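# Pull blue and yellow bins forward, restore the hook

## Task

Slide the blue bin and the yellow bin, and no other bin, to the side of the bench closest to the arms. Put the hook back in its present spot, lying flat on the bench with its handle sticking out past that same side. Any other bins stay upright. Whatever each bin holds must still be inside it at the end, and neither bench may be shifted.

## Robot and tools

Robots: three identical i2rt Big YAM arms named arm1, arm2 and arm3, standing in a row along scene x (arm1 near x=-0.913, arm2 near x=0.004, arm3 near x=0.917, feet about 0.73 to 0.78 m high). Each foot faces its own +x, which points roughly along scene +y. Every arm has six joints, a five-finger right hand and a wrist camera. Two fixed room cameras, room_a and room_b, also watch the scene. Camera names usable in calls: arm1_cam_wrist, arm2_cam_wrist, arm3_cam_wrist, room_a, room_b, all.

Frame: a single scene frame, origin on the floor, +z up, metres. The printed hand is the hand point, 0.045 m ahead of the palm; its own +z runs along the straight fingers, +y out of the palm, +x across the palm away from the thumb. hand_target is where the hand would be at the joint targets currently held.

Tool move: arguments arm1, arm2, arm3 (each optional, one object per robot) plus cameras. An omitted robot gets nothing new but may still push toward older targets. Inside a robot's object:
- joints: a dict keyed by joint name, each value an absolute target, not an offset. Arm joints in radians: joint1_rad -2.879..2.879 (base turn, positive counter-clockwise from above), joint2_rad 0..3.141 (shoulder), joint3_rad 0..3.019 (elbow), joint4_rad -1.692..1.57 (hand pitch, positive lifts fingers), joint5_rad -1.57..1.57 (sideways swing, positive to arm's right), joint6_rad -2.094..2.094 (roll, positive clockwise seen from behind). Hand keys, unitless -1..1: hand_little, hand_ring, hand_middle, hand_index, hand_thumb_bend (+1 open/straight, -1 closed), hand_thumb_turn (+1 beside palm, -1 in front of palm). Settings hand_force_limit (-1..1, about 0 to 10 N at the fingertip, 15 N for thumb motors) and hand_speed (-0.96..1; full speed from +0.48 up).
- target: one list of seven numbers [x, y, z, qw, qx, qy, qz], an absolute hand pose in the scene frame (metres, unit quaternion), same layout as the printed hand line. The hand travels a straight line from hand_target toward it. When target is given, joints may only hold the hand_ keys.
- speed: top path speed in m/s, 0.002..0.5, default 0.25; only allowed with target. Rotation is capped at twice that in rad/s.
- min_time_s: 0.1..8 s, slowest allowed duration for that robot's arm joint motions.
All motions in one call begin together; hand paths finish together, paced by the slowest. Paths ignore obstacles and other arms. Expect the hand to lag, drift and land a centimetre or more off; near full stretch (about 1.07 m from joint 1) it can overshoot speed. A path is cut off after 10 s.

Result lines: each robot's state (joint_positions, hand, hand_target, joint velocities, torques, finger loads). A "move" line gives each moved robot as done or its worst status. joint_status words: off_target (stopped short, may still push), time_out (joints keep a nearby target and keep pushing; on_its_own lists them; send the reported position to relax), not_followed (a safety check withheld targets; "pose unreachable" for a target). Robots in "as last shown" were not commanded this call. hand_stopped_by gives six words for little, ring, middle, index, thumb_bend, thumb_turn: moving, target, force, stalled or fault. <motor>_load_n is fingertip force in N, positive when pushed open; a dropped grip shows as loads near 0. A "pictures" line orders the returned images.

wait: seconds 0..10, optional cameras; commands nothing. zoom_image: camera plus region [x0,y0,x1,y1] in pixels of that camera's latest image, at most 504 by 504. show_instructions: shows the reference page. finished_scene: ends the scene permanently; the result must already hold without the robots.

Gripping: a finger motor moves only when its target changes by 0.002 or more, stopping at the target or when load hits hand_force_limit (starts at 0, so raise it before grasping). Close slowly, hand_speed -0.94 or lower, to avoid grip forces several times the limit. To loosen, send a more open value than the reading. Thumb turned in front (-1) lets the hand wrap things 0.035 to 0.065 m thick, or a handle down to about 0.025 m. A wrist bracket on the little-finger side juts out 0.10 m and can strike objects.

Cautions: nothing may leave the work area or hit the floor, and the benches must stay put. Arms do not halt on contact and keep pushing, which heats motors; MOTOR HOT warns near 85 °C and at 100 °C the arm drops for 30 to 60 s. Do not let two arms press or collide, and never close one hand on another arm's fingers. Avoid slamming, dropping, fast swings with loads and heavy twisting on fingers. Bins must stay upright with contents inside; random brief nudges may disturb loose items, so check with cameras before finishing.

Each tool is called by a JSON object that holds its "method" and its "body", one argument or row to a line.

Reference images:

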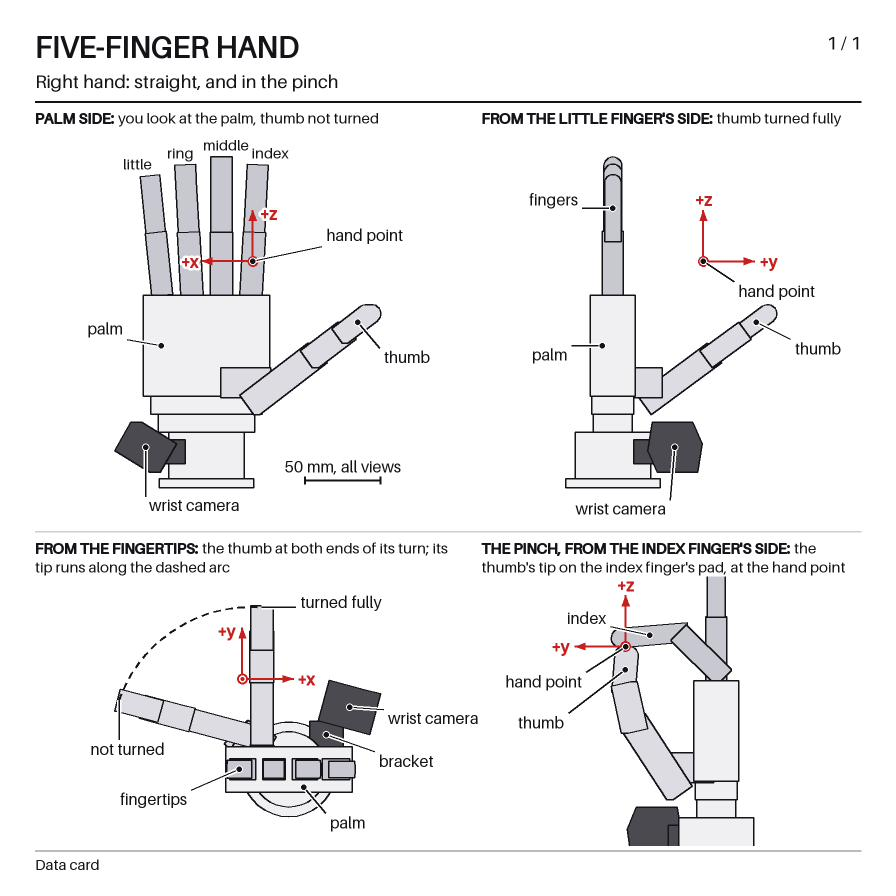

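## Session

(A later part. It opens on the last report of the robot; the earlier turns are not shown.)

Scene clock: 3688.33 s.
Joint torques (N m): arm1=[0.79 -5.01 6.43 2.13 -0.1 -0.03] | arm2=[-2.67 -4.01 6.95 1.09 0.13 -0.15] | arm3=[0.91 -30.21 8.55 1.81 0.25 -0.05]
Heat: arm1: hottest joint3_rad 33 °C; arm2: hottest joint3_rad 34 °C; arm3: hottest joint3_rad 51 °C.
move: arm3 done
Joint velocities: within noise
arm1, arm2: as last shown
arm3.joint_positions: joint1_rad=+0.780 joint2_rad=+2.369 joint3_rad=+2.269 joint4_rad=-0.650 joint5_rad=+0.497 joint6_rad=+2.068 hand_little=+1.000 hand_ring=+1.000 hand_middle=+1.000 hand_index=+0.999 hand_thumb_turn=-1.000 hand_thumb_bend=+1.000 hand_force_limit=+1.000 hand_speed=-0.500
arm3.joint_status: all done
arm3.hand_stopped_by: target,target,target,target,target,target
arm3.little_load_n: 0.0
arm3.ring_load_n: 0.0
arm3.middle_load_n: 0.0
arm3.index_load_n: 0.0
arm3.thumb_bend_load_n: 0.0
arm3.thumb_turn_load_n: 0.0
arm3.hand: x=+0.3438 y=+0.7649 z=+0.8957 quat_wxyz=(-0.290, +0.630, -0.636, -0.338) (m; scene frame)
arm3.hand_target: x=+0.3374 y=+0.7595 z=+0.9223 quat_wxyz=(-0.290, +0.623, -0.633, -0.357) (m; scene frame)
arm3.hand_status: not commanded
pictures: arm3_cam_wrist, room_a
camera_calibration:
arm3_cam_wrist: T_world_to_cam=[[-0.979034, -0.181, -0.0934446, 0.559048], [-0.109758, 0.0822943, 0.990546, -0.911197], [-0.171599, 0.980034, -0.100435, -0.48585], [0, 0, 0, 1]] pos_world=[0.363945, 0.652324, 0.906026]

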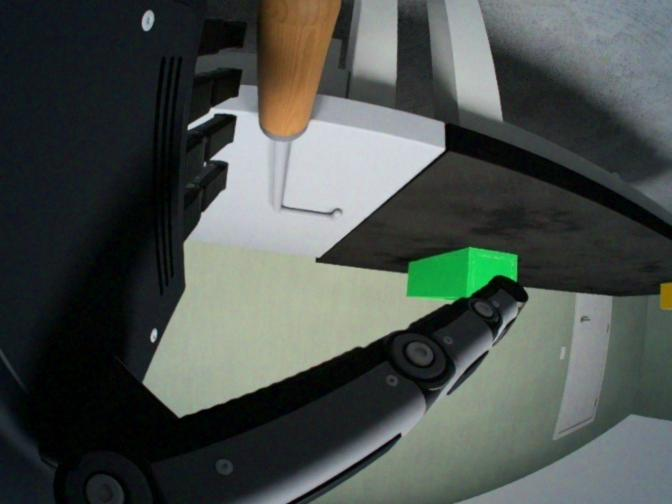

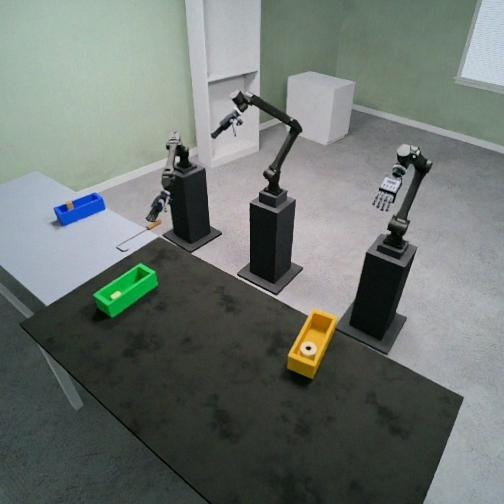

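{"method": "move", "body": {
  "arm3": {"joints":{"joint1_rad":0.72,"joint2_rad":1.98,"joint3_rad":1.87,"joint4_rad":-0.63,"joint5_rad":0.45,"joint6_rad":1.9},"min_time_s":2.5}
}}

{"method": "move", "body": {
  "arm3": {"joints":{"joint1_rad":-0.008,"joint2_rad":0.997,"joint3_rad":1.608,"joint4_rad":-1.19,"joint5_rad":0.003,"joint6_rad":-1.29,"hand_thumb_turn":0},"min_time_s":4},
  "arm2": {"joints":{"joint1_rad":-0.66,"joint2_rad":2.2,"joint3_rad":1.98,"joint4_rad":-0.57,"joint5_rad":-0.50,"joint6_rad":1.074},"min_time_s":5},
  "cameras": ["arm2_cam_wrist","room_a","room_b"]
}}

Scene clock: 3698.47 s.
Joint torques (N m): arm1=[1.08 -4.84 6.45 1.99 -0.13 -0.03] | arm2=[-2.84 -5.25 7.12 0.96 0.06 -0.13] | arm3=[-1.44 -25.23 8.46 1.78 0.05 -0.21]
Heat: arm1: hottest joint3_rad 33 °C; arm2: hottest joint3_rad 34 °C; arm3: hottest joint3_rad 49 °C.
move: arm3 done
Joint velocities: within noise
arm1, arm2: as last shown
arm1.thumb_bend_load_n: -0.5
arm3.joint_positions: joint1_rad=+0.731 joint2_rad=+2.005 joint3_rad=+1.879 joint4_rad=-0.649 joint5_rad=+0.453 joint6_rad=+1.910 hand_little=+1.000 hand_ring=+1.000 hand_middle=+1.000 hand_index=+0.999 hand_thumb_turn=-1.000 hand_thumb_bend=+1.000 hand_force_limit=+1.000 hand_speed=-0.500
arm3.joint_status: all done
arm3.hand_stopped_by: target,target,target,target,target,target
arm3.little_load_n: 0.0
arm3.ring_load_n: 0.0
arm3.middle_load_n: 0.0
arm3.index_load_n: 0.0
arm3.thumb_bend_load_n: 0.0
arm3.thumb_turn_load_n: 0.0
arm3.hand: x=+0.4327 y=+0.7020 z=+0.9710 quat_wxyz=(-0.303, +0.678, -0.598, -0.303) (m; scene frame)
arm3.hand_target: x=+0.4405 y=+0.7048 z=+0.9897 quat_wxyz=(-0.308, +0.671, -0.597, -0.315) (m; scene frame)
arm3.hand_status: not commanded
pictures: none

Scene clock: 3704.20 s.
Joint torques (N m): arm1=[0.67 -4.72 6.43 2.06 -0.11 -0.02] | arm2=[-1.67 -20.54 12.04 1.7 -0.42 0.01] | arm3=[-0.97 -5.07 7.43 0.84 -0.17 -0.26]
Heat: arm1: hottest joint3_rad 33 °C; arm2: hottest joint3_rad 35 °C; arm3: hottest joint3_rad 48 °C.
move: arm2 done; arm3 done
Joint velocities: within noise
arm1: as last shown
arm1.thumb_bend_load_n: 0.0
arm2.joint_positions: joint1_rad=-0.651 joint2_rad=+2.188 joint3_rad=+1.928 joint4_rad=-0.590 joint5_rad=-0.496 joint6_rad=+1.065 hand_little=+1.000 hand_ring=+1.000 hand_middle=+1.000 hand_index=+1.000 hand_thumb_turn=-1.000 hand_thumb_bend=+1.000 hand_force_limit=+1.000 hand_speed=-0.500
arm2.joint_status: all done
arm2.hand_stopped_by: target,target,target,target,target,target
arm2.little_load_n: 0.0
arm2.ring_load_n: 0.0
arm2.middle_load_n: 0.0
arm2.index_load_n: 0.0
arm2.thumb_bend_load_n: 0.0
arm2.thumb_turn_load_n: 0.0
arm2.hand: x=+0.3627 y=+0.7235 z=+0.9308 quat_wxyz=(-0.290, +0.661, -0.624, -0.298) (m; scene frame)
arm2.hand_target: x=+0.3786 y=+0.7334 z=+0.9517 quat_wxyz=(-0.317, +0.654, -0.617, -0.303) (m; scene frame)
arm2.hand_status: not commanded
arm3.joint_positions: joint1_rad=+0.002 joint2_rad=+0.998 joint3_rad=+1.617 joint4_rad=-1.180 joint5_rad=+0.006 joint6_rad=-1.280 hand_little=+1.000 hand_ring=+1.000 hand_middle=+1.000 hand_index=+0.999 hand_thumb_turn=+0.000 hand_thumb_bend=+1.000 hand_force_limit=+1.000 hand_speed=-0.500
arm3.joint_status: all done
arm3.hand_stopped_by: target,target,target,target,target,target
arm3.little_load_n: 0.0
arm3.ring_load_n: 0.0
arm3.middle_load_n: 0.0
arm3.index_load_n: 0.0
arm3.thumb_bend_load_n: 0.0
arm3.thumb_turn_load_n: 0.0
arm3.hand: x=+0.9949 y=+0.3881 z=+1.2527 quat_wxyz=(-0.374, +0.722, +0.497, +0.302) (m; scene frame)
arm3.hand_target: x=+0.9987 y=+0.3856 z=+1.2468 quat_wxyz=(-0.366, +0.725, +0.500, +0.300) (m; scene frame)
arm3.hand_status: not commanded
pictures: arm2_cam_wrist, room_a, room_b
camera_calibration:
arm2_cam_wrist: T_world_to_cam=[[-0.964141, -0.201877, -0.172272, 0.656268], [-0.204903, 0.153713, 0.966637, -0.939664], [-0.168661, 0.967273, -0.189566, -0.345664], [0, 0, 0, 1]] pos_world=[0.381894, 0.611276, 0.955844]

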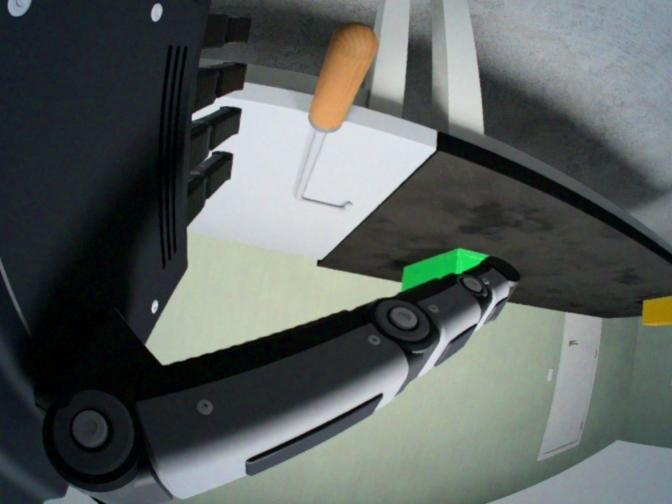

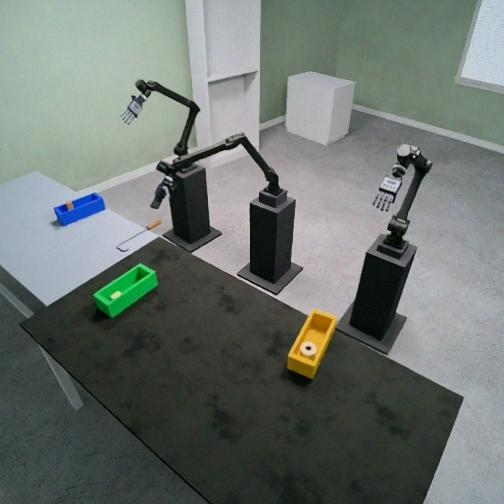

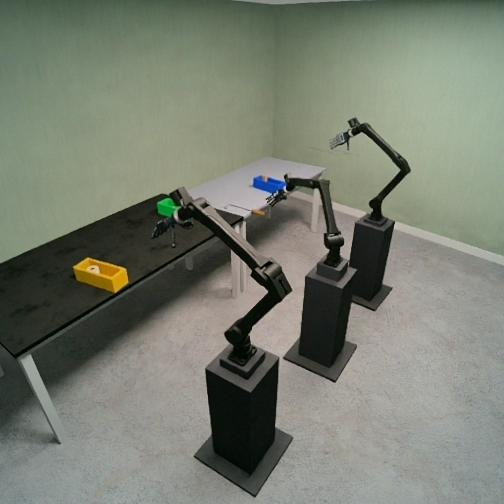

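{"method": "move", "body": {
  "arm2": {"joints":{"joint1_rad":-0.64,"joint2_rad":2.415,"joint3_rad":2.22,"joint4_rad":-0.58,"joint5_rad":-0.475,"joint6_rad":1.08},"min_time_s":2.5},
  "cameras": ["arm2_cam_wrist"]
}}

Scene clock: 3729.10 s.
Joint torques (N m): arm1=[0.85 -4.72 6.46 2.06 -0.13 -0.02] | arm2=[0.44 -22.65 12.11 1.73 -0.17 -0.02] | arm3=[-0.97 -5.01 7.57 0.84 -0.14 -0.24]
Heat: arm1: hottest joint3_rad 33 °C; arm2: hottest joint3_rad 37 °C; arm3: hottest joint3_rad 45 °C.
move: arm2 done
Joint velocities: within noise
arm1, arm3: as last shown
arm2.joint_positions: joint1_rad=-0.651 joint2_rad=+2.393 joint3_rad=+2.166 joint4_rad=-0.590 joint5_rad=-0.478 joint6_rad=+1.071 hand_little=+1.000 hand_ring=+1.000 hand_middle=+1.000 hand_index=+1.000 hand_thumb_turn=-1.000 hand_thumb_bend=+1.000 hand_force_limit=+1.000 hand_speed=-0.500
arm2.joint_status: all done
arm2.hand_stopped_by: target,target,target,target,target,target
arm2.little_load_n: 0.0
arm2.ring_load_n: 0.0
arm2.middle_load_n: 0.0
arm2.index_load_n: 0.0
arm2.thumb_bend_load_n: 0.0
arm2.thumb_turn_load_n: 0.0
arm2.hand: x=+0.4005 y=+0.7701 z=+0.8844 quat_wxyz=(-0.306, +0.657, -0.623, -0.293) (m; scene frame)
arm2.hand_target: x=+0.4006 y=+0.7857 z=+0.8962 quat_wxyz=(-0.323, +0.656, -0.614, -0.297) (m; scene frame)
arm2.hand_status: not commanded
arm3.index_load_n: -0.5
pictures: arm2_cam_wrist
camera_calibration:
arm2_cam_wrist: T_world_to_cam=[[-0.962501, -0.18323, -0.200049, 0.70354], [-0.226974, 0.140041, 0.96378, -0.872316], [-0.148578, 0.973044, -0.176378, -0.417324], [0, 0, 0, 1]] pos_world=[0.417159, 0.657143, 0.907857]

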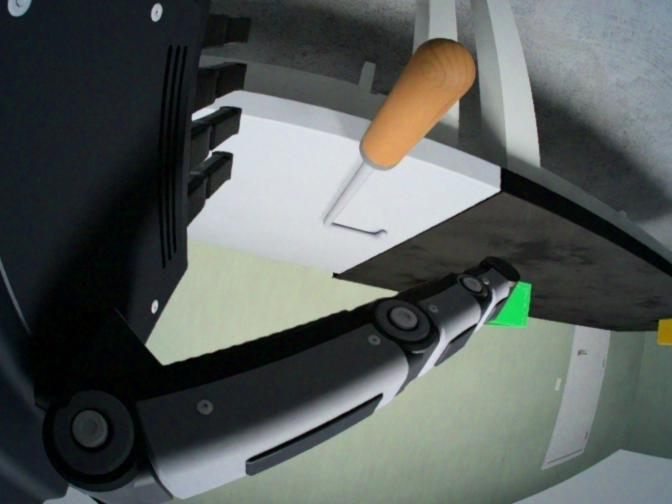

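{"method": "move", "body": {
  "cameras": ["room_a","room_b"]
}}

{"method": "zoom_image", "body": {
  "camera": "room_a",
  "region": [100, 160, 220, 280]
}}

{"method": "zoom_image", "body": {
  "camera": "room_b",
  "region": [200, 160, 320, 280]
}}

Scene clock: 3750.40 s.
Joint torques (N m): arm1=[0.85 -4.84 6.52 2.07 -0.11 -0.02] | arm2=[-0.38 -22.77 12.38 1.51 -0.12 -0.04] | arm3=[-0.67 -5.77 7.66 0.95 -0.12 -0.23]
Heat: arm1: hottest joint3_rad 33 °C; arm2: hottest joint3_rad 38 °C; arm3: hottest joint3_rad 43 °C.
Joint velocities: within noise
arm1.joint_positions: joint1_rad=-0.011 joint2_rad=+1.003 joint3_rad=+1.514 joint4_rad=-1.093 joint5_rad=+0.002 joint6_rad=+0.008 hand_little=+0.600 hand_ring=+0.600 hand_middle=+0.600 hand_index=+0.599 hand_thumb_turn=-1.000 hand_thumb_bend=+1.000 hand_force_limit=+0.700 hand_speed=-0.600
arm1.joint_status: not commanded
arm1.hand_stopped_by: target,target,target,target,target,target
arm1.little_load_n: 0.0
arm1.ring_load_n: 0.0
arm1.middle_load_n: 0.0
arm1.index_load_n: 0.0
arm1.thumb_bend_load_n: 0.0
arm1.thumb_turn_load_n: 0.5
arm1.hand: x=-0.9519 y=+0.4023 z=+1.2295 quat_wxyz=(-0.478, +0.878, +0.004, -0.001) (m; scene frame)
arm1.hand_target: x=-0.9557 y=+0.3992 z=+1.2218 quat_wxyz=(-0.470, +0.882, +0.013, -0.003) (m; scene frame)
arm1.hand_status: not commanded
arm2.joint_positions: joint1_rad=-0.651 joint2_rad=+2.393 joint3_rad=+2.166 joint4_rad=-0.590 joint5_rad=-0.478 joint6_rad=+1.071 hand_little=+1.000 hand_ring=+1.000 hand_middle=+1.000 hand_index=+1.000 hand_thumb_turn=-1.000 hand_thumb_bend=+1.000 hand_force_limit=+1.000 hand_speed=-0.500
arm2.joint_status: all done
arm2.hand_stopped_by: target,target,target,target,target,target
arm2.little_load_n: 0.0
arm2.ring_load_n: 0.0
arm2.middle_load_n: 0.0
arm2.index_load_n: 0.0
arm2.thumb_bend_load_n: 0.0
arm2.thumb_turn_load_n: 0.0
arm2.hand: x=+0.4005 y=+0.7702 z=+0.8846 quat_wxyz=(-0.306, +0.657, -0.623, -0.293) (m; scene frame)
arm2.hand_target: x=+0.4006 y=+0.7857 z=+0.8961 quat_wxyz=(-0.323, +0.656, -0.614, -0.297) (m; scene frame)
arm2.hand_status: not commanded
arm3.joint_positions: joint1_rad=+0.002 joint2_rad=+0.998 joint3_rad=+1.617 joint4_rad=-1.180 joint5_rad=+0.006 joint6_rad=-1.280 hand_little=+1.000 hand_ring=+1.000 hand_middle=+1.000 hand_index=+0.999 hand_thumb_turn=+0.000 hand_thumb_bend=+1.000 hand_force_limit=+1.000 hand_speed=-0.500
arm3.joint_status: not commanded
arm3.hand_stopped_by: target,target,target,target,target,target
arm3.little_load_n: 0.0
arm3.ring_load_n: 0.0
arm3.middle_load_n: 0.0
arm3.index_load_n: 0.0
arm3.thumb_bend_load_n: 0.0
arm3.thumb_turn_load_n: 0.0
arm3.hand: x=+0.9949 y=+0.3881 z=+1.2527 quat_wxyz=(-0.374, +0.722, +0.497, +0.302) (m; scene frame)
arm3.hand_target: x=+0.9987 y=+0.3856 z=+1.2468 quat_wxyz=(-0.366, +0.725, +0.500, +0.300) (m; scene frame)
arm3.hand_status: not commanded
pictures: room_a, room_b

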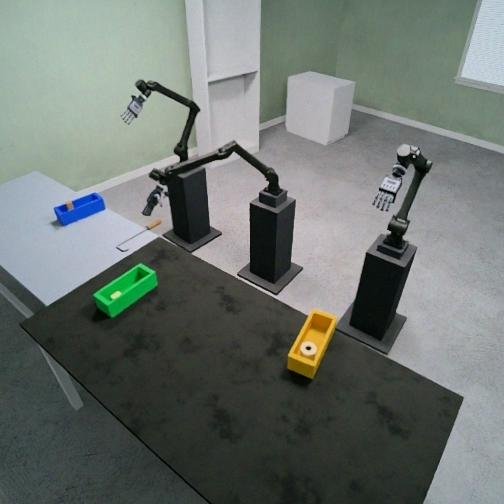

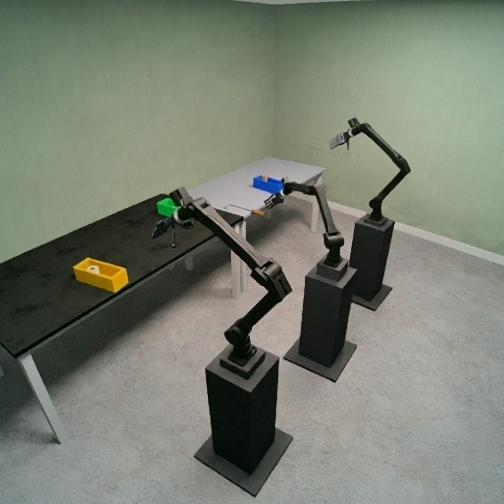

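Scaled by 4.200 from the camera's 504x504 image, which has a finer 720x720 frame.

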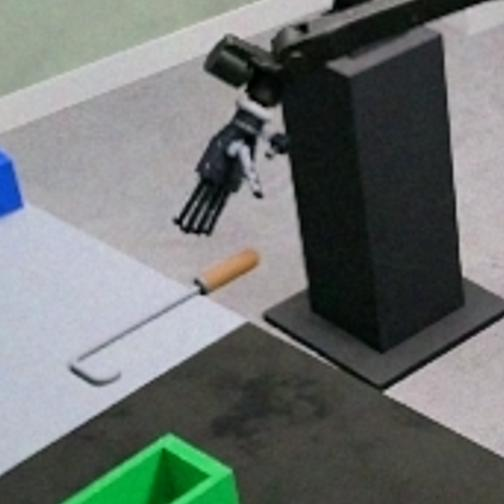

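Scaled by 4.200 from the camera's 504x504 image, which has a finer 720x720 frame.

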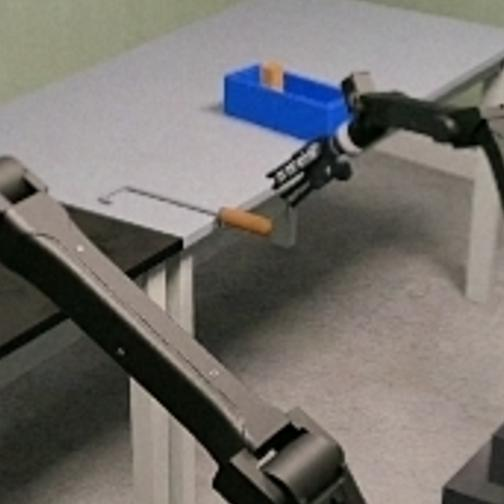

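{"method": "move", "body": {
  "arm2": {"joints":{"joint1_rad":-0.585,"joint2_rad":2.215,"joint3_rad":1.863,"joint4_rad":-0.49,"joint5_rad":-0.387,"joint6_rad":1.142},"min_time_s":2.5},
  "cameras": ["arm2_cam_wrist"]
}}

Scene clock: 3851.47 s.
Joint torques (N m): arm1=[0.56 -4.78 6.45 2.07 -0.12 -0.03] | arm2=[-0.62 -25.99 7.35 2.21 -0.12 0.01] | arm3=[-0.67 -5.42 7.49 1.01 -0.17 -0.26]
Heat: arm1: hottest joint3_rad 33 °C; arm2: hottest joint3_rad 40 °C; arm3: hottest joint3_rad 40 °C.
move: arm2 done
Joint velocities: within noise
arm1, arm3: as last shown
arm1.thumb_turn_load_n: 0.0
arm2.joint_positions: joint1_rad=-0.597 joint2_rad=+2.251 joint3_rad=+1.866 joint4_rad=-0.510 joint5_rad=-0.390 joint6_rad=+1.133 hand_little=+1.000 hand_ring=+1.000 hand_middle=+1.000 hand_index=+1.000 hand_thumb_turn=-1.000 hand_thumb_bend=+1.000 hand_force_limit=+1.000 hand_speed=-0.500
arm2.joint_status: all done
arm2.hand_stopped_by: target,target,target,target,target,target
arm2.little_load_n: 0.0
arm2.ring_load_n: 0.0
arm2.middle_load_n: 0.0
arm2.index_load_n: 0.0
arm2.thumb_bend_load_n: 0.0
arm2.thumb_turn_load_n: -0.5
arm2.hand: x=+0.3395 y=+0.7397 z=+0.8524 quat_wxyz=(-0.268, +0.652, -0.657, -0.265) (m; scene frame)
arm2.hand_target: x=+0.3338 y=+0.7476 z=+0.8824 quat_wxyz=(-0.290, +0.651, -0.647, -0.272) (m; scene frame)
arm2.hand_status: not commanded
pictures: arm2_cam_wrist
camera_calibration:
arm2_cam_wrist: T_world_to_cam=[[-0.97656, -0.156101, -0.148201, 0.573416], [-0.183886, 0.247165, 0.951365, -0.934284], [-0.111879, 0.956317, -0.270076, -0.322675], [0, 0, 0, 1]] pos_world=[0.352073, 0.629012, 0.886679]

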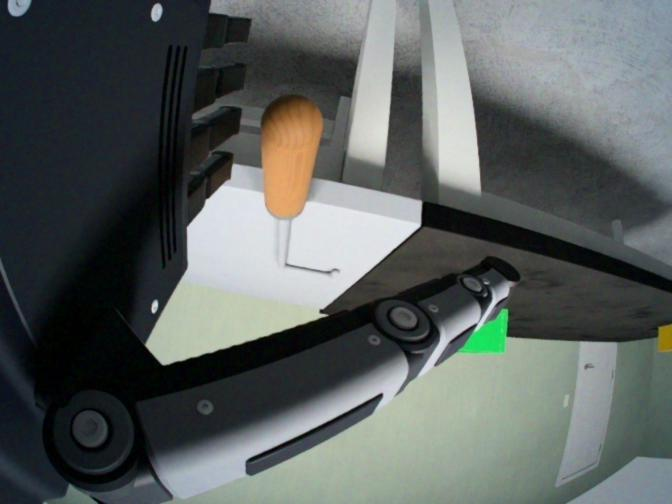

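{"method": "move", "body": {
  "arm2": {"joints":{"joint1_rad":-0.555,"joint2_rad":2.395,"joint3_rad":2.065,"joint4_rad":-0.48,"joint5_rad":-0.368,"joint6_rad":1.172},"min_time_s":2},
  "cameras": ["arm2_cam_wrist"]
}}

Scene clock: 3875.63 s.
Joint torques (N m): arm1=[0.79 -4.72 6.39 2.15 -0.11 -0.04] | arm2=[-0.97 -21.48 11.64 1.99 -0.06 0.01] | arm3=[-1.79 -5.77 7.53 0.91 -0.21 -0.25]
Heat: arm1: hottest joint3_rad 33 °C; arm2: hottest joint3_rad 38 °C; arm3: hottest joint3_rad 40 °C.
move: arm2 done
Joint velocities: within noise
arm1, arm3: as last shown
arm2.joint_positions: joint1_rad=-0.567 joint2_rad=+2.374 joint3_rad=+2.013 joint4_rad=-0.500 joint5_rad=-0.371 joint6_rad=+1.164 hand_little=+1.000 hand_ring=+1.000 hand_middle=+1.000 hand_index=+1.000 hand_thumb_turn=-1.000 hand_thumb_bend=+1.000 hand_force_limit=+1.000 hand_speed=-0.500
arm2.joint_status: all done
arm2.hand_stopped_by: target,target,target,target,target,target
arm2.little_load_n: 0.0
arm2.ring_load_n: 0.0
arm2.middle_load_n: 0.0
arm2.index_load_n: 0.0
arm2.thumb_bend_load_n: 0.0
arm2.thumb_turn_load_n: 0.0
arm2.hand: x=+0.3415 y=+0.7830 z=+0.8283 quat_wxyz=(-0.278, +0.649, -0.655, -0.269) (m; scene frame)
arm2.hand_target: x=+0.3415 y=+0.8019 z=+0.8410 quat_wxyz=(-0.299, +0.647, -0.644, -0.276) (m; scene frame)
arm2.hand_status: not commanded
pictures: arm2_cam_wrist
camera_calibration:
arm2_cam_wrist: T_world_to_cam=[[-0.975739, -0.14876, -0.160634, 0.582801], [-0.191873, 0.227684, 0.954644, -0.906481], [-0.105439, 0.962305, -0.250703, -0.393324], [0, 0, 0, 1]] pos_world=[0.353261, 0.671586, 0.860377]

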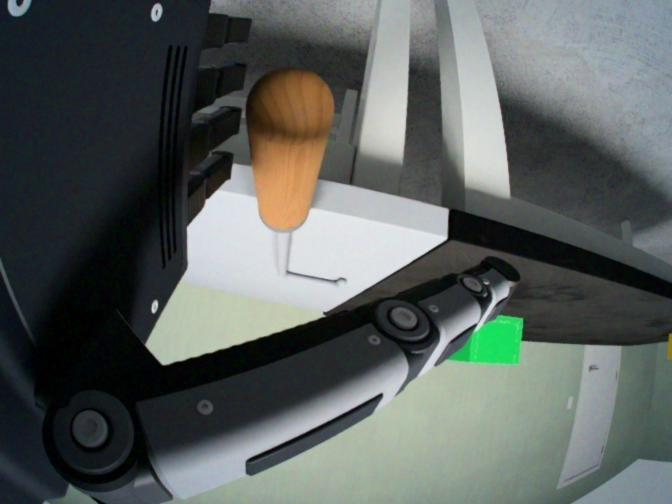

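{"method": "move", "body": {
  "arm2": {"joints":{"joint1_rad":-0.52,"joint2_rad":2.575,"joint3_rad":2.28,"joint4_rad":-0.505,"joint5_rad":-0.345,"joint6_rad":1.197},"min_time_s":2.5},
  "cameras": ["arm2_cam_wrist"]
}}

Scene clock: 3886.77 s.
Joint torques (N m): arm1=[0.73 -4.72 6.41 2.02 -0.12 -0.02] | arm2=[-0.73 -23.24 12.04 1.13 -0.04 0.02] | arm3=[-1.38 -5.66 7.56 0.81 -0.11 -0.22]
Heat: arm1: hottest joint3_rad 33 °C; arm2: hottest joint3_rad 39 °C; arm3: hottest joint3_rad 40 °C.
move: arm2 done
Joint velocities: within noise
arm1, arm3: as last shown
arm2.joint_positions: joint1_rad=-0.532 joint2_rad=+2.552 joint3_rad=+2.227 joint4_rad=-0.500 joint5_rad=-0.349 joint6_rad=+1.188 hand_little=+1.000 hand_ring=+1.000 hand_middle=+1.000 hand_index=+1.000 hand_thumb_turn=-1.000 hand_thumb_bend=+1.000 hand_force_limit=+1.000 hand_speed=-0.500
arm2.joint_status: all done
arm2.hand_stopped_by: target,target,target,target,target,target
arm2.little_load_n: 0.0
arm2.ring_load_n: 0.0
arm2.middle_load_n: 0.0
arm2.index_load_n: 0.0
arm2.thumb_bend_load_n: 0.0
arm2.thumb_turn_load_n: 0.0
arm2.hand: x=+0.3401 y=+0.8335 z=+0.7858 quat_wxyz=(-0.290, +0.649, -0.649, -0.271) (m; scene frame)
arm2.hand_target: x=+0.3363 y=+0.8475 z=+0.7932 quat_wxyz=(-0.299, +0.648, -0.643, -0.276) (m; scene frame)
arm2.hand_status: not commanded
pictures: arm2_cam_wrist
camera_calibration:
arm2_cam_wrist: T_world_to_cam=[[-0.972793, -0.147665, -0.17852, 0.594293], [-0.206782, 0.205918, 0.956472, -0.855884], [-0.104477, 0.967364, -0.23085, -0.472796], [0, 0, 0, 1]] pos_world=[0.351746, 0.721364, 0.815578]

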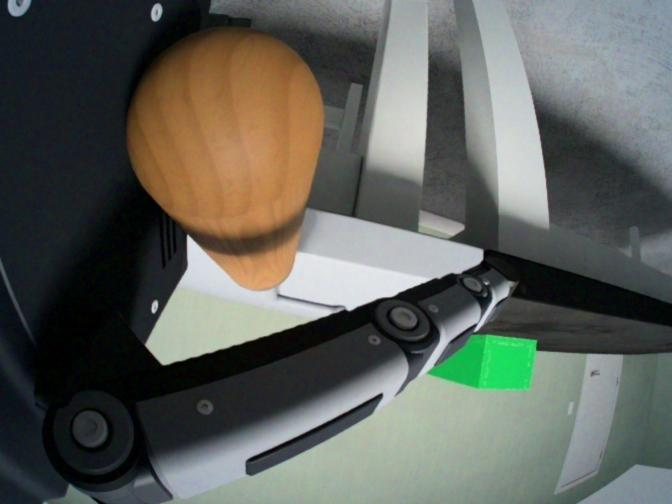

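{"method": "move", "body": {
  "arm2": {"joints":{"joint2_rad":2.525,"joint3_rad":2.205,"joint4_rad":-0.458,"hand_force_limit":-0.6,"hand_speed":-0.7},"min_time_s":1.5},
  "cameras": ["arm2_cam_wrist"]
}}

Scene clock: 3904.63 s.
Joint torques (N m): arm1=[0.97 -4.84 6.45 2.07 -0.12 -0.03] | arm2=[-0.26 -28.34 7.5 2.4 -0.03 0.03] | arm3=[-1.08 -5.36 7.58 0.81 -0.17 -0.27]
Heat: arm1: hottest joint3_rad 33 °C; arm2: hottest joint3_rad 40 °C; arm3: hottest joint3_rad 40 °C.
move: arm2 done
Joint velocities: within noise
arm1, arm3: as last shown
arm1.little_load_n: 0.5
arm2.joint_positions: joint1_rad=-0.532 joint2_rad=+2.552 joint3_rad=+2.207 joint4_rad=-0.479 joint5_rad=-0.348 joint6_rad=+1.188 hand_little=+1.000 hand_ring=+1.000 hand_middle=+1.000 hand_index=+1.000 hand_thumb_turn=-1.000 hand_thumb_bend=+1.000 hand_force_limit=-0.600 hand_speed=-0.700
arm2.joint_status: all done
arm2.hand_stopped_by: target,target,target,target,target,target
arm2.little_load_n: 0.0
arm2.ring_load_n: 0.0
arm2.middle_load_n: 0.0
arm2.index_load_n: 0.0
arm2.thumb_bend_load_n: 0.0
arm2.thumb_turn_load_n: 0.0
arm2.hand: x=+0.3392 y=+0.8317 z=+0.7790 quat_wxyz=(-0.291, +0.649, -0.648, -0.271) (m; scene frame)
arm2.hand_target: x=+0.3328 y=+0.8413 z=+0.8054 quat_wxyz=(-0.309, +0.647, -0.639, -0.279) (m; scene frame)
arm2.hand_status: not commanded
pictures: arm2_cam_wrist
camera_calibration:
arm2_cam_wrist: T_world_to_cam=[[-0.972614, -0.147151, -0.179912, 0.592514], [-0.207884, 0.204557, 0.956525, -0.847798], [-0.103951, 0.967731, -0.229546, -0.474254], [0, 0, 0, 1]] pos_world=[0.350745, 0.719562, 0.808678]

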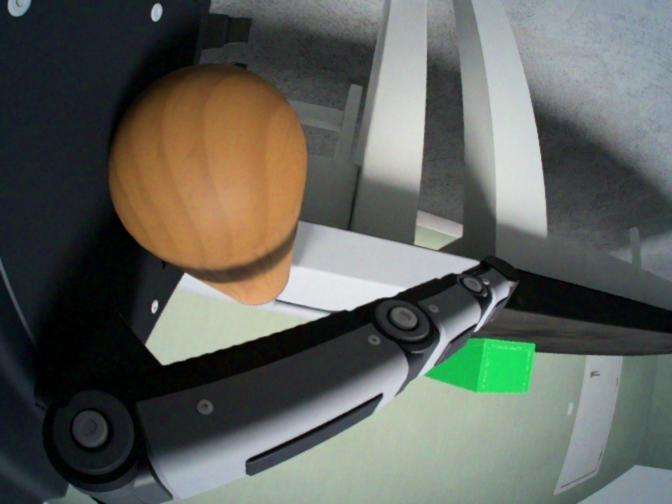

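{"method": "move", "body": {
  "arm2": {"joints":{"hand_little":0,"hand_ring":0,"hand_middle":0.2,"hand_index":0.2,"hand_thumb_bend":0.3}},
  "cameras": ["arm2_cam_wrist"]
}}

{"method": "move", "body": {
  "arm2": {"joints":{"hand_little":-0.95,"hand_ring":-0.95,"hand_middle":-0.95,"hand_index":-0.95,"hand_thumb_bend":-0.95,"hand_force_limit":-0.3,"hand_speed":-0.8}},
  "cameras": ["arm2_cam_wrist"]
}}

Scene clock: 3915.93 s.
Joint torques (N m): arm1=[0.85 -4.95 6.41 2.13 -0.11 -0.03] | arm2=[-0.09 -27.58 7.57 2.14 -0.07 0.03] | arm3=[-1.08 -5.54 7.61 0.81 -0.18 -0.27]
Heat: arm1: hottest joint3_rad 33 °C; arm2: hottest joint3_rad 39 °C; arm3: hottest joint3_rad 40 °C.
move: arm2 done
Joint velocities: within noise
arm1, arm3: as last shown
arm1.little_load_n: 0.0
arm2.joint_positions: joint1_rad=-0.532 joint2_rad=+2.552 joint3_rad=+2.207 joint4_rad=-0.479 joint5_rad=-0.347 joint6_rad=+1.189 hand_little=+0.000 hand_ring=+0.000 hand_middle=+0.200 hand_index=+0.200 hand_thumb_turn=-1.000 hand_thumb_bend=+0.300 hand_force_limit=-0.600 hand_speed=-0.700
arm2.joint_status: all done
arm2.hand_stopped_by: target,target,target,target,target,target
arm2.little_load_n: 0.0
arm2.ring_load_n: 0.0
arm2.middle_load_n: 0.5
arm2.index_load_n: 0.0
arm2.thumb_bend_load_n: 0.0
arm2.thumb_turn_load_n: -0.5
arm2.hand: x=+0.3395 y=+0.8317 z=+0.7789 quat_wxyz=(-0.291, +0.649, -0.649, -0.271) (m; scene frame)
arm2.hand_target: x=+0.3329 y=+0.8413 z=+0.8053 quat_wxyz=(-0.309, +0.647, -0.639, -0.279) (m; scene frame)
arm2.hand_status: not commanded
arm3.ring_load_n: 0.5
pictures: arm2_cam_wrist
camera_calibration:
arm2_cam_wrist: T_world_to_cam=[[-0.972685, -0.145991, -0.180475, 0.592256], [-0.208252, 0.205354, 0.956274, -0.84802], [-0.102546, 0.967738, -0.230148, -0.474254], [0, 0, 0, 1]] pos_world=[0.350843, 0.719562, 0.808679]

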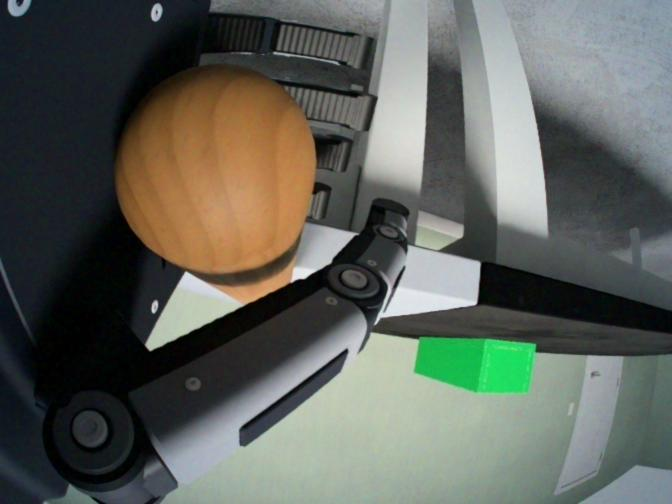

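Scene clock: 3920.57 s.
Joint torques (N m): arm1=[0.79 -4.6 6.45 2.09 -0.1 -0.03] | arm2=[-0.38 -27.52 8.02 2.36 -0.32 0.02] | arm3=[-1.49 -4.95 7.41 0.94 -0.16 -0.24]
Heat: arm1: hottest joint3_rad 33 °C; arm2: hottest joint3_rad 38 °C; arm3: hottest joint3_rad 40 °C.
move: arm2 off_target
Joint velocities: within noise
arm1, arm3: as last shown
arm2.joint_positions: joint1_rad=-0.532 joint2_rad=+2.552 joint3_rad=+2.201 joint4_rad=-0.479 joint5_rad=-0.341 joint6_rad=+1.192 hand_little=-0.950 hand_ring=-0.950 hand_middle=-0.241 hand_index=-0.129 hand_thumb_turn=-1.000 hand_thumb_bend=+0.077 hand_force_limit=-0.300 hand_speed=-0.800
arm2.joint_status: hand_middle off_target (ended at -0.241, target -0.950); hand_index off_target (ended at -0.129, target -0.950); hand_thumb_bend off_target (ended at +0.077, target -0.950); the others done
arm2.hand_stopped_by: target,target,force,force,force,target
arm2.little_load_n: 0.0
arm2.ring_load_n: 0.0
arm2.middle_load_n: 5.0
arm2.index_load_n: 4.5
arm2.thumb_bend_load_n: 6.0
arm2.thumb_turn_load_n: 3.5
arm2.hand: x=+0.3396 y=+0.8303 z=+0.7753 quat_wxyz=(-0.289, +0.648, -0.652, -0.268) (m; scene frame)
arm2.hand_target: x=+0.3329 y=+0.8413 z=+0.8054 quat_wxyz=(-0.309, +0.647, -0.639, -0.279) (m; scene frame)
arm2.hand_status: not commanded
arm3.ring_load_n: 0.0
arm3.thumb_bend_load_n: -0.5
arm3.thumb_turn_load_n: 0.5
pictures: arm2_cam_wrist
camera_calibration:
arm2_cam_wrist: T_world_to_cam=[[-0.97385, -0.141648, -0.177629, 0.586167], [-0.205252, 0.213326, 0.955177, -0.851055], [-0.0974064, 0.966658, -0.236821, -0.469331], [0, 0, 0, 1]] pos_world=[0.350442, 0.718265, 0.805881]

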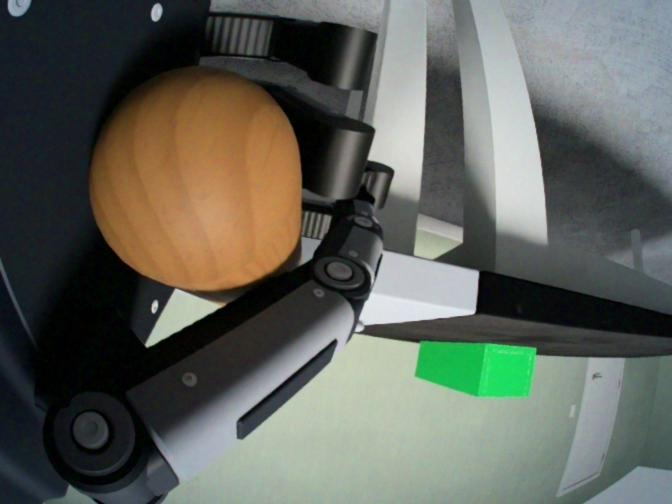

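{"method": "move", "body": {
  "arm2": {"joints":{"hand_little":-1,"hand_ring":-1,"hand_middle":-0.98,"hand_index":-0.98,"hand_thumb_bend":-0.98,"hand_force_limit":0.4,"hand_speed":-0.85}}
}}

{"method": "move", "body": {
  "arm2": {"joints":{"hand_little":-0.99,"hand_ring":-0.99,"hand_middle":-0.99,"hand_index":-0.99,"hand_thumb_bend":-0.99,"hand_force_limit":1.0}},
  "cameras": ["arm2_cam_wrist","room_a"]
}}

Scene clock: 3929.13 s.
Joint torques (N m): arm1=[0.73 -4.66 6.49 2.13 -0.11 -0.04] | arm2=[-0.15 -26.99 8.21 2.26 -0.32 0.03] | arm3=[-1.08 -5.54 7.56 0.88 -0.17 -0.24]
Heat: arm1: hottest joint3_rad 33 °C; arm2: hottest joint3_rad 38 °C; arm3: hottest joint3_rad 40 °C.
move: arm2 off_target
Joint velocities: within noise
arm1, arm3: as last shown
arm2.joint_positions: joint1_rad=-0.532 joint2_rad=+2.552 joint3_rad=+2.197 joint4_rad=-0.479 joint5_rad=-0.340 joint6_rad=+1.191 hand_little=-1.000 hand_ring=-0.997 hand_middle=-0.250 hand_index=-0.251 hand_thumb_turn=-1.000 hand_thumb_bend=+0.064 hand_force_limit=+0.400 hand_speed=-0.850
arm2.joint_status: hand_middle off_target (ended at -0.250, target -0.980); hand_index off_target (ended at -0.251, target -0.980); hand_thumb_bend off_target (ended at +0.064, target -0.980); the others done
arm2.hand_stopped_by: target,force,force,force,force,target
arm2.little_load_n: 0.0
arm2.ring_load_n: 6.0
arm2.middle_load_n: 8.5
arm2.index_load_n: 8.0
arm2.thumb_bend_load_n: 10.5
arm2.thumb_turn_load_n: 4.0
arm2.hand: x=+0.3392 y=+0.8291 z=+0.7728 quat_wxyz=(-0.287, +0.648, -0.653, -0.267) (m; scene frame)
arm2.hand_target: x=+0.3328 y=+0.8412 z=+0.8053 quat_wxyz=(-0.309, +0.647, -0.639, -0.279) (m; scene frame)
arm2.hand_status: not commanded
arm3.thumb_bend_load_n: 0.0
arm3.thumb_turn_load_n: 0.0
pictures: none

Scene clock: 3929.63 s.
Joint torques (N m): arm1=[0.67 -4.78 6.39 2.1 -0.11 -0.02] | arm2=[-0.67 -27.99 8.57 2.17 -0.38 0] | arm3=[-1.26 -5.07 7.57 1.01 -0.11 -0.26]
Heat: arm1: hottest joint3_rad 33 °C; arm2: hottest joint3_rad 38 °C; arm3: hottest joint3_rad 40 °C.
move: arm2 off_target
Joint velocities: within noise
arm1.joint_positions: joint1_rad=-0.011 joint2_rad=+1.003 joint3_rad=+1.514 joint4_rad=-1.093 joint5_rad=+0.002 joint6_rad=+0.008 hand_little=+0.600 hand_ring=+0.600 hand_middle=+0.600 hand_index=+0.599 hand_thumb_turn=-1.000 hand_thumb_bend=+1.000 hand_force_limit=+0.700 hand_speed=-0.600
arm1.joint_status: not commanded
arm1.hand_stopped_by: target,target,target,target,target,target
arm1.little_load_n: 0.0
arm1.ring_load_n: 0.0
arm1.middle_load_n: 0.0
arm1.index_load_n: 0.0
arm1.thumb_bend_load_n: 0.0
arm1.thumb_turn_load_n: 0.0
arm1.hand: x=-0.9519 y=+0.4023 z=+1.2295 quat_wxyz=(-0.478, +0.878, +0.004, -0.001) (m; scene frame)
arm1.hand_target: x=-0.9557 y=+0.3992 z=+1.2218 quat_wxyz=(-0.470, +0.882, +0.013, -0.003) (m; scene frame)
arm1.hand_status: not commanded
arm2.joint_positions: joint1_rad=-0.532 joint2_rad=+2.552 joint3_rad=+2.197 joint4_rad=-0.479 joint5_rad=-0.340 joint6_rad=+1.191 hand_little=-0.990 hand_ring=-0.989 hand_middle=-0.256 hand_index=-0.259 hand_thumb_turn=-1.000 hand_thumb_bend=+0.054 hand_force_limit=+1.000 hand_speed=-0.850
arm2.joint_status: hand_middle off_target (ended at -0.256, target -0.990); hand_index off_target (ended at -0.259, target -0.990); hand_thumb_bend off_target (ended at +0.054, target -0.990); the others done
arm2.hand_stopped_by: target,target,force,force,force,target
arm2.little_load_n: 0.0
arm2.ring_load_n: 4.0
arm2.middle_load_n: 11.0
arm2.index_load_n: 10.5
arm2.thumb_bend_load_n: 14.5
arm2.thumb_turn_load_n: 4.0
arm2.hand: x=+0.3393 y=+0.8290 z=+0.7727 quat_wxyz=(-0.288, +0.648, -0.653, -0.267) (m; scene frame)
arm2.hand_target: x=+0.3328 y=+0.8412 z=+0.8053 quat_wxyz=(-0.309, +0.647, -0.639, -0.279) (m; scene frame)
arm2.hand_status: not commanded
arm3.joint_positions: joint1_rad=+0.002 joint2_rad=+0.998 joint3_rad=+1.617 joint4_rad=-1.180 joint5_rad=+0.006 joint6_rad=-1.280 hand_little=+1.000 hand_ring=+1.000 hand_middle=+1.000 hand_index=+0.999 hand_thumb_turn=+0.000 hand_thumb_bend=+1.000 hand_force_limit=+1.000 hand_speed=-0.500
arm3.joint_status: not commanded
arm3.hand_stopped_by: target,target,target,target,target,target
arm3.little_load_n: -0.5
arm3.ring_load_n: 0.0
arm3.middle_load_n: 0.0
arm3.index_load_n: 0.0
arm3.thumb_bend_load_n: 0.0
arm3.thumb_turn_load_n: 0.5
arm3.hand: x=+0.9949 y=+0.3881 z=+1.2527 quat_wxyz=(-0.374, +0.722, +0.497, +0.302) (m; scene frame)
arm3.hand_target: x=+0.9987 y=+0.3856 z=+1.2468 quat_wxyz=(-0.366, +0.725, +0.500, +0.300) (m; scene frame)
arm3.hand_status: not commanded
pictures: arm2_cam_wrist, room_a
camera_calibration:
arm2_cam_wrist: T_world_to_cam=[[-0.974058, -0.141741, -0.17641, 0.584409], [-0.204544, 0.217947, 0.954286, -0.851744], [-0.0968131, 0.965613, -0.241285, -0.464678], [0, 0, 0, 1]] pos_world=[0.350042, 0.717169, 0.803783]

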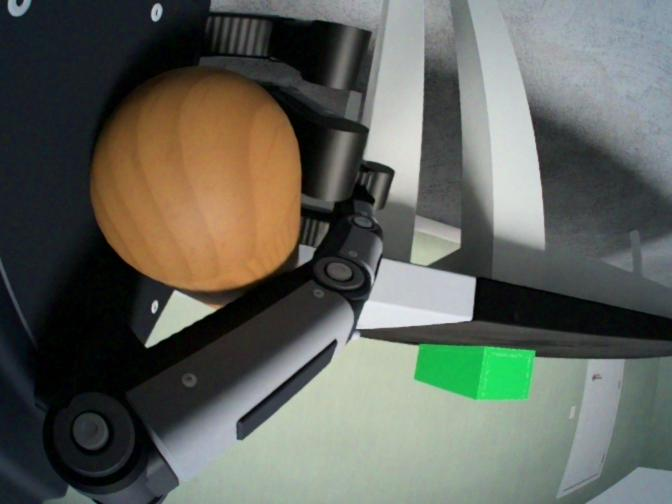

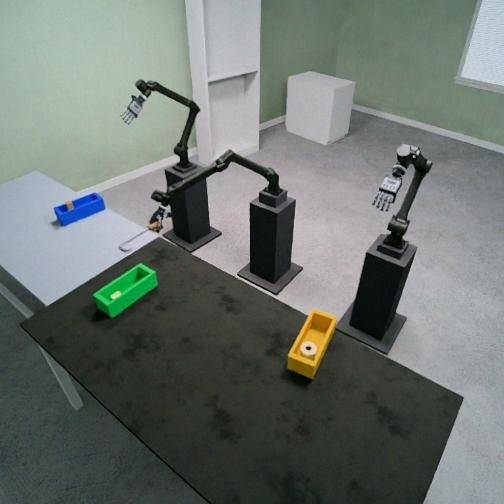

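{"method": "move", "body": {
  "arm2": {"joints":{"joint1_rad":-0.57,"joint2_rad":2.3,"joint3_rad":1.99,"joint4_rad":-0.47,"joint5_rad":-0.36,"joint6_rad":1.18},"min_time_s":2.5},
  "cameras": ["arm2_cam_wrist","room_a","room_b"]
}}

Scene clock: 3975.63 s.
Joint torques (N m): arm1=[0.67 -4.78 6.43 2.1 -0.11 -0.05] | arm2=[-1.32 -30.51 9.07 1.51 -0.81 -0.04] | arm3=[-0.62 -5.07 7.49 0.88 -0.13 -0.23]
Heat: arm1: hottest joint3_rad 33 °C; arm2: hottest joint2_rad 38 °C; arm3: hottest joint3_rad 39 °C.
move: arm2 done
Joint velocities: within noise
arm1, arm3: as last shown
arm2.joint_positions: joint1_rad=-0.559 joint2_rad=+2.379 joint3_rad=+1.972 joint4_rad=-0.479 joint5_rad=-0.342 joint6_rad=+1.176 hand_little=-0.990 hand_ring=-0.989 hand_middle=-0.256 hand_index=-0.259 hand_thumb_turn=-1.000 hand_thumb_bend=+0.054 hand_force_limit=+1.000 hand_speed=-0.850
arm2.joint_status: all done
arm2.hand_stopped_by: target,target,force,force,force,target
arm2.little_load_n: 0.0
arm2.ring_load_n: 3.0
arm2.middle_load_n: 11.0
arm2.index_load_n: 10.5
arm2.thumb_bend_load_n: 14.5
arm2.thumb_turn_load_n: 4.0
arm2.hand: x=+0.3354 y=+0.7779 z=+0.8043 quat_wxyz=(-0.270, +0.647, -0.666, -0.256) (m; scene frame)
arm2.hand_target: x=+0.3476 y=+0.7851 z=+0.8824 quat_wxyz=(-0.315, +0.638, -0.647, -0.275) (m; scene frame)
arm2.hand_status: not commanded
arm3.little_load_n: 0.0
arm3.thumb_turn_load_n: 0.0
pictures: arm2_cam_wrist, room_a, room_b
camera_calibration:
arm2_cam_wrist: T_world_to_cam=[[-0.978853, -0.135129, -0.153584, 0.557035], [-0.184779, 0.261908, 0.947239, -0.906667], [-0.0877745, 0.955586, -0.281338, -0.37105], [0, 0, 0, 1]] pos_world=[0.345154, 0.667304, 0.839991]

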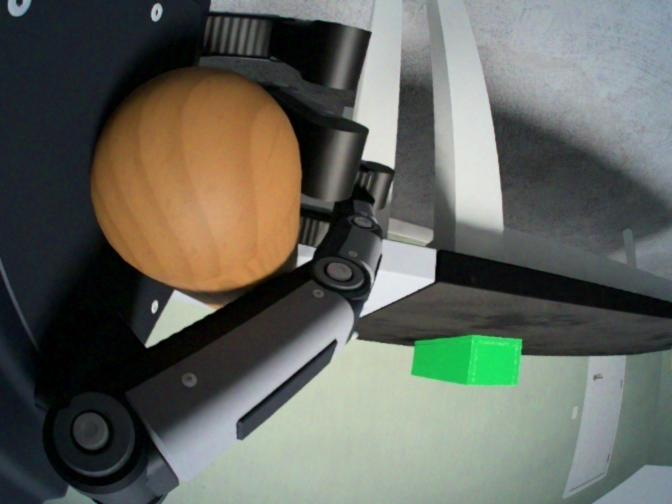

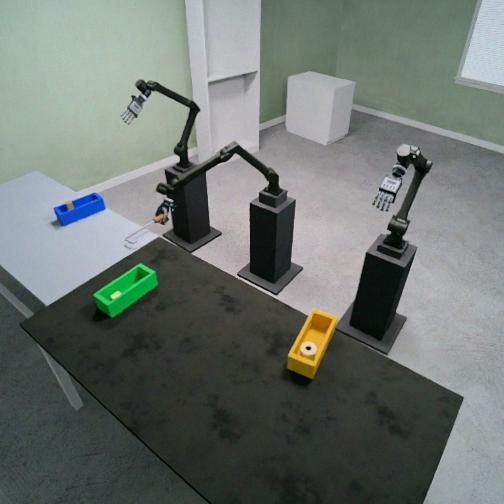

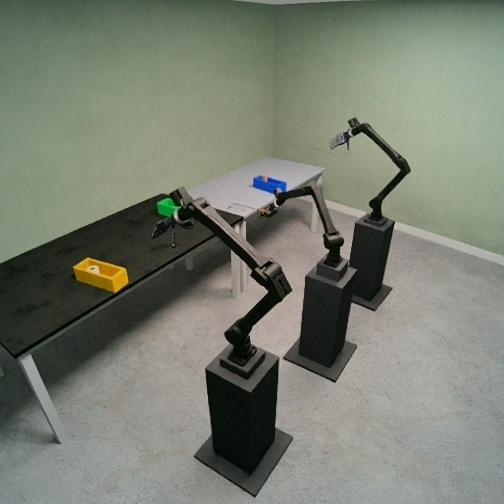

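{"method": "move", "body": {
  "arm2": {"joints":{"joint1_rad":-0.56,"joint2_rad":1.95,"joint3_rad":1.78,"joint4_rad":-0.54,"joint5_rad":-0.34,"joint6_rad":1.18},"min_time_s":3}
}}

{"method": "move", "body": {
  "arm2": {"joints":{"joint1_rad":0.50,"joint2_rad":1.95,"joint3_rad":1.75,"joint4_rad":-0.52,"joint5_rad":0.32,"joint6_rad":1.85},"min_time_s":6},
  "cameras": ["arm2_cam_wrist","room_a","room_b"]
}}

Scene clock: 3986.97 s.
Joint torques (N m): arm1=[0.85 -4.89 6.41 2.03 -0.11 -0.05] | arm2=[-1.73 -27.05 9.61 1.76 -0.47 0] | arm3=[-0.67 -5.3 7.34 0.94 -0.15 -0.21]
Heat: arm1: hottest joint3_rad 33 °C; arm2: hottest joint2_rad 38 °C; arm3: hottest joint3_rad 39 °C.
move: arm2 done
Joint velocities: within noise
arm1, arm3: as last shown
arm2.joint_positions: joint1_rad=-0.559 joint2_rad=+2.021 joint3_rad=+1.760 joint4_rad=-0.549 joint5_rad=-0.330 joint6_rad=+1.172 hand_little=-0.990 hand_ring=-0.989 hand_middle=-0.256 hand_index=-0.259 hand_thumb_turn=-1.000 hand_thumb_bend=+0.054 hand_force_limit=+1.000 hand_speed=-0.850
arm2.joint_status: all done
arm2.hand_stopped_by: target,target,force,force,force,target
arm2.little_load_n: 0.0
arm2.ring_load_n: 3.0
arm2.middle_load_n: 11.0
arm2.index_load_n: 10.0
arm2.thumb_bend_load_n: 14.0
arm2.thumb_turn_load_n: 4.0
arm2.hand: x=+0.3037 y=+0.7220 z=+0.9655 quat_wxyz=(-0.306, +0.643, -0.652, -0.259) (m; scene frame)
arm2.hand_target: x=+0.3030 y=+0.7219 z=+1.0332 quat_wxyz=(-0.347, +0.634, -0.634, -0.275) (m; scene frame)
arm2.hand_status: not commanded
arm3.ring_load_n: -0.5
pictures: none

Scene clock: 3993.67 s.
Joint torques (N m): arm1=[0.85 -4.78 6.49 2.13 -0.11 -0.04] | arm2=[-1.49 -27.05 9.47 2.39 0.52 0.18] | arm3=[-0.67 -4.66 7.54 0.85 -0.14 -0.21]
Heat: arm1: hottest joint3_rad 33 °C; arm2: hottest joint2_rad 37 °C; arm3: hottest joint3_rad 39 °C.
move: arm2 done
Joint velocities: within noise
arm1, arm3: as last shown
arm2.joint_positions: joint1_rad=+0.498 joint2_rad=+2.021 joint3_rad=+1.729 joint4_rad=-0.549 joint5_rad=+0.312 joint6_rad=+1.823 hand_little=-0.990 hand_ring=-0.989 hand_middle=-0.256 hand_index=-0.259 hand_thumb_turn=-1.000 hand_thumb_bend=+0.054 hand_force_limit=+1.000 hand_speed=-0.850
arm2.joint_status: all done
arm2.hand_stopped_by: target,target,force,force,force,target
arm2.little_load_n: 0.0
arm2.ring_load_n: 3.0
arm2.middle_load_n: 11.0
arm2.index_load_n: 10.0
arm2.thumb_bend_load_n: 14.5
arm2.thumb_turn_load_n: 4.0
arm2.hand: x=-0.3902 y=+0.7188 z=+0.9440 quat_wxyz=(-0.277, +0.696, -0.606, -0.268) (m; scene frame)
arm2.hand_target: x=-0.3924 y=+0.7238 z=+1.0219 quat_wxyz=(-0.294, +0.664, -0.608, -0.323) (m; scene frame)
arm2.hand_status: not commanded
arm3.ring_load_n: 0.0
arm3.thumb_turn_load_n: 0.5
pictures: arm2_cam_wrist, room_a, room_b
camera_calibration:
arm2_cam_wrist: T_world_to_cam=[[-0.940144, -0.269349, -0.208759, 0.0239303], [-0.266974, 0.201433, 0.942417, -1.14163], [-0.211788, 0.941741, -0.261285, -0.396381], [0, 0, 0, 1]] pos_world=[-0.366238, 0.609697, 0.977322]

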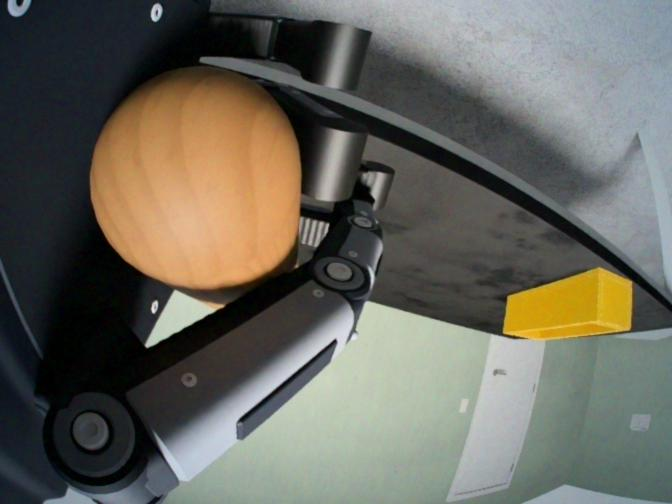

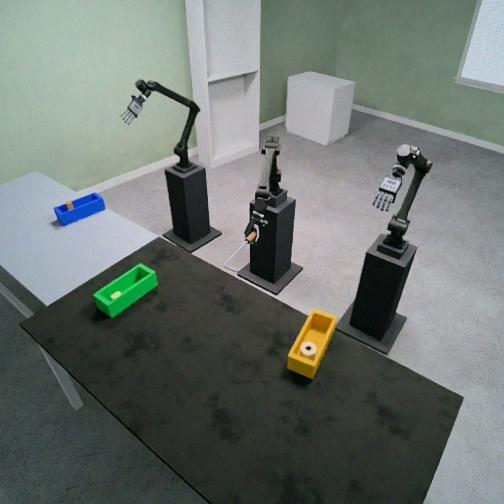

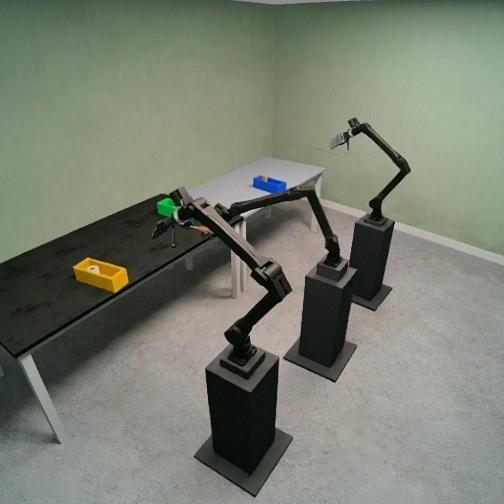

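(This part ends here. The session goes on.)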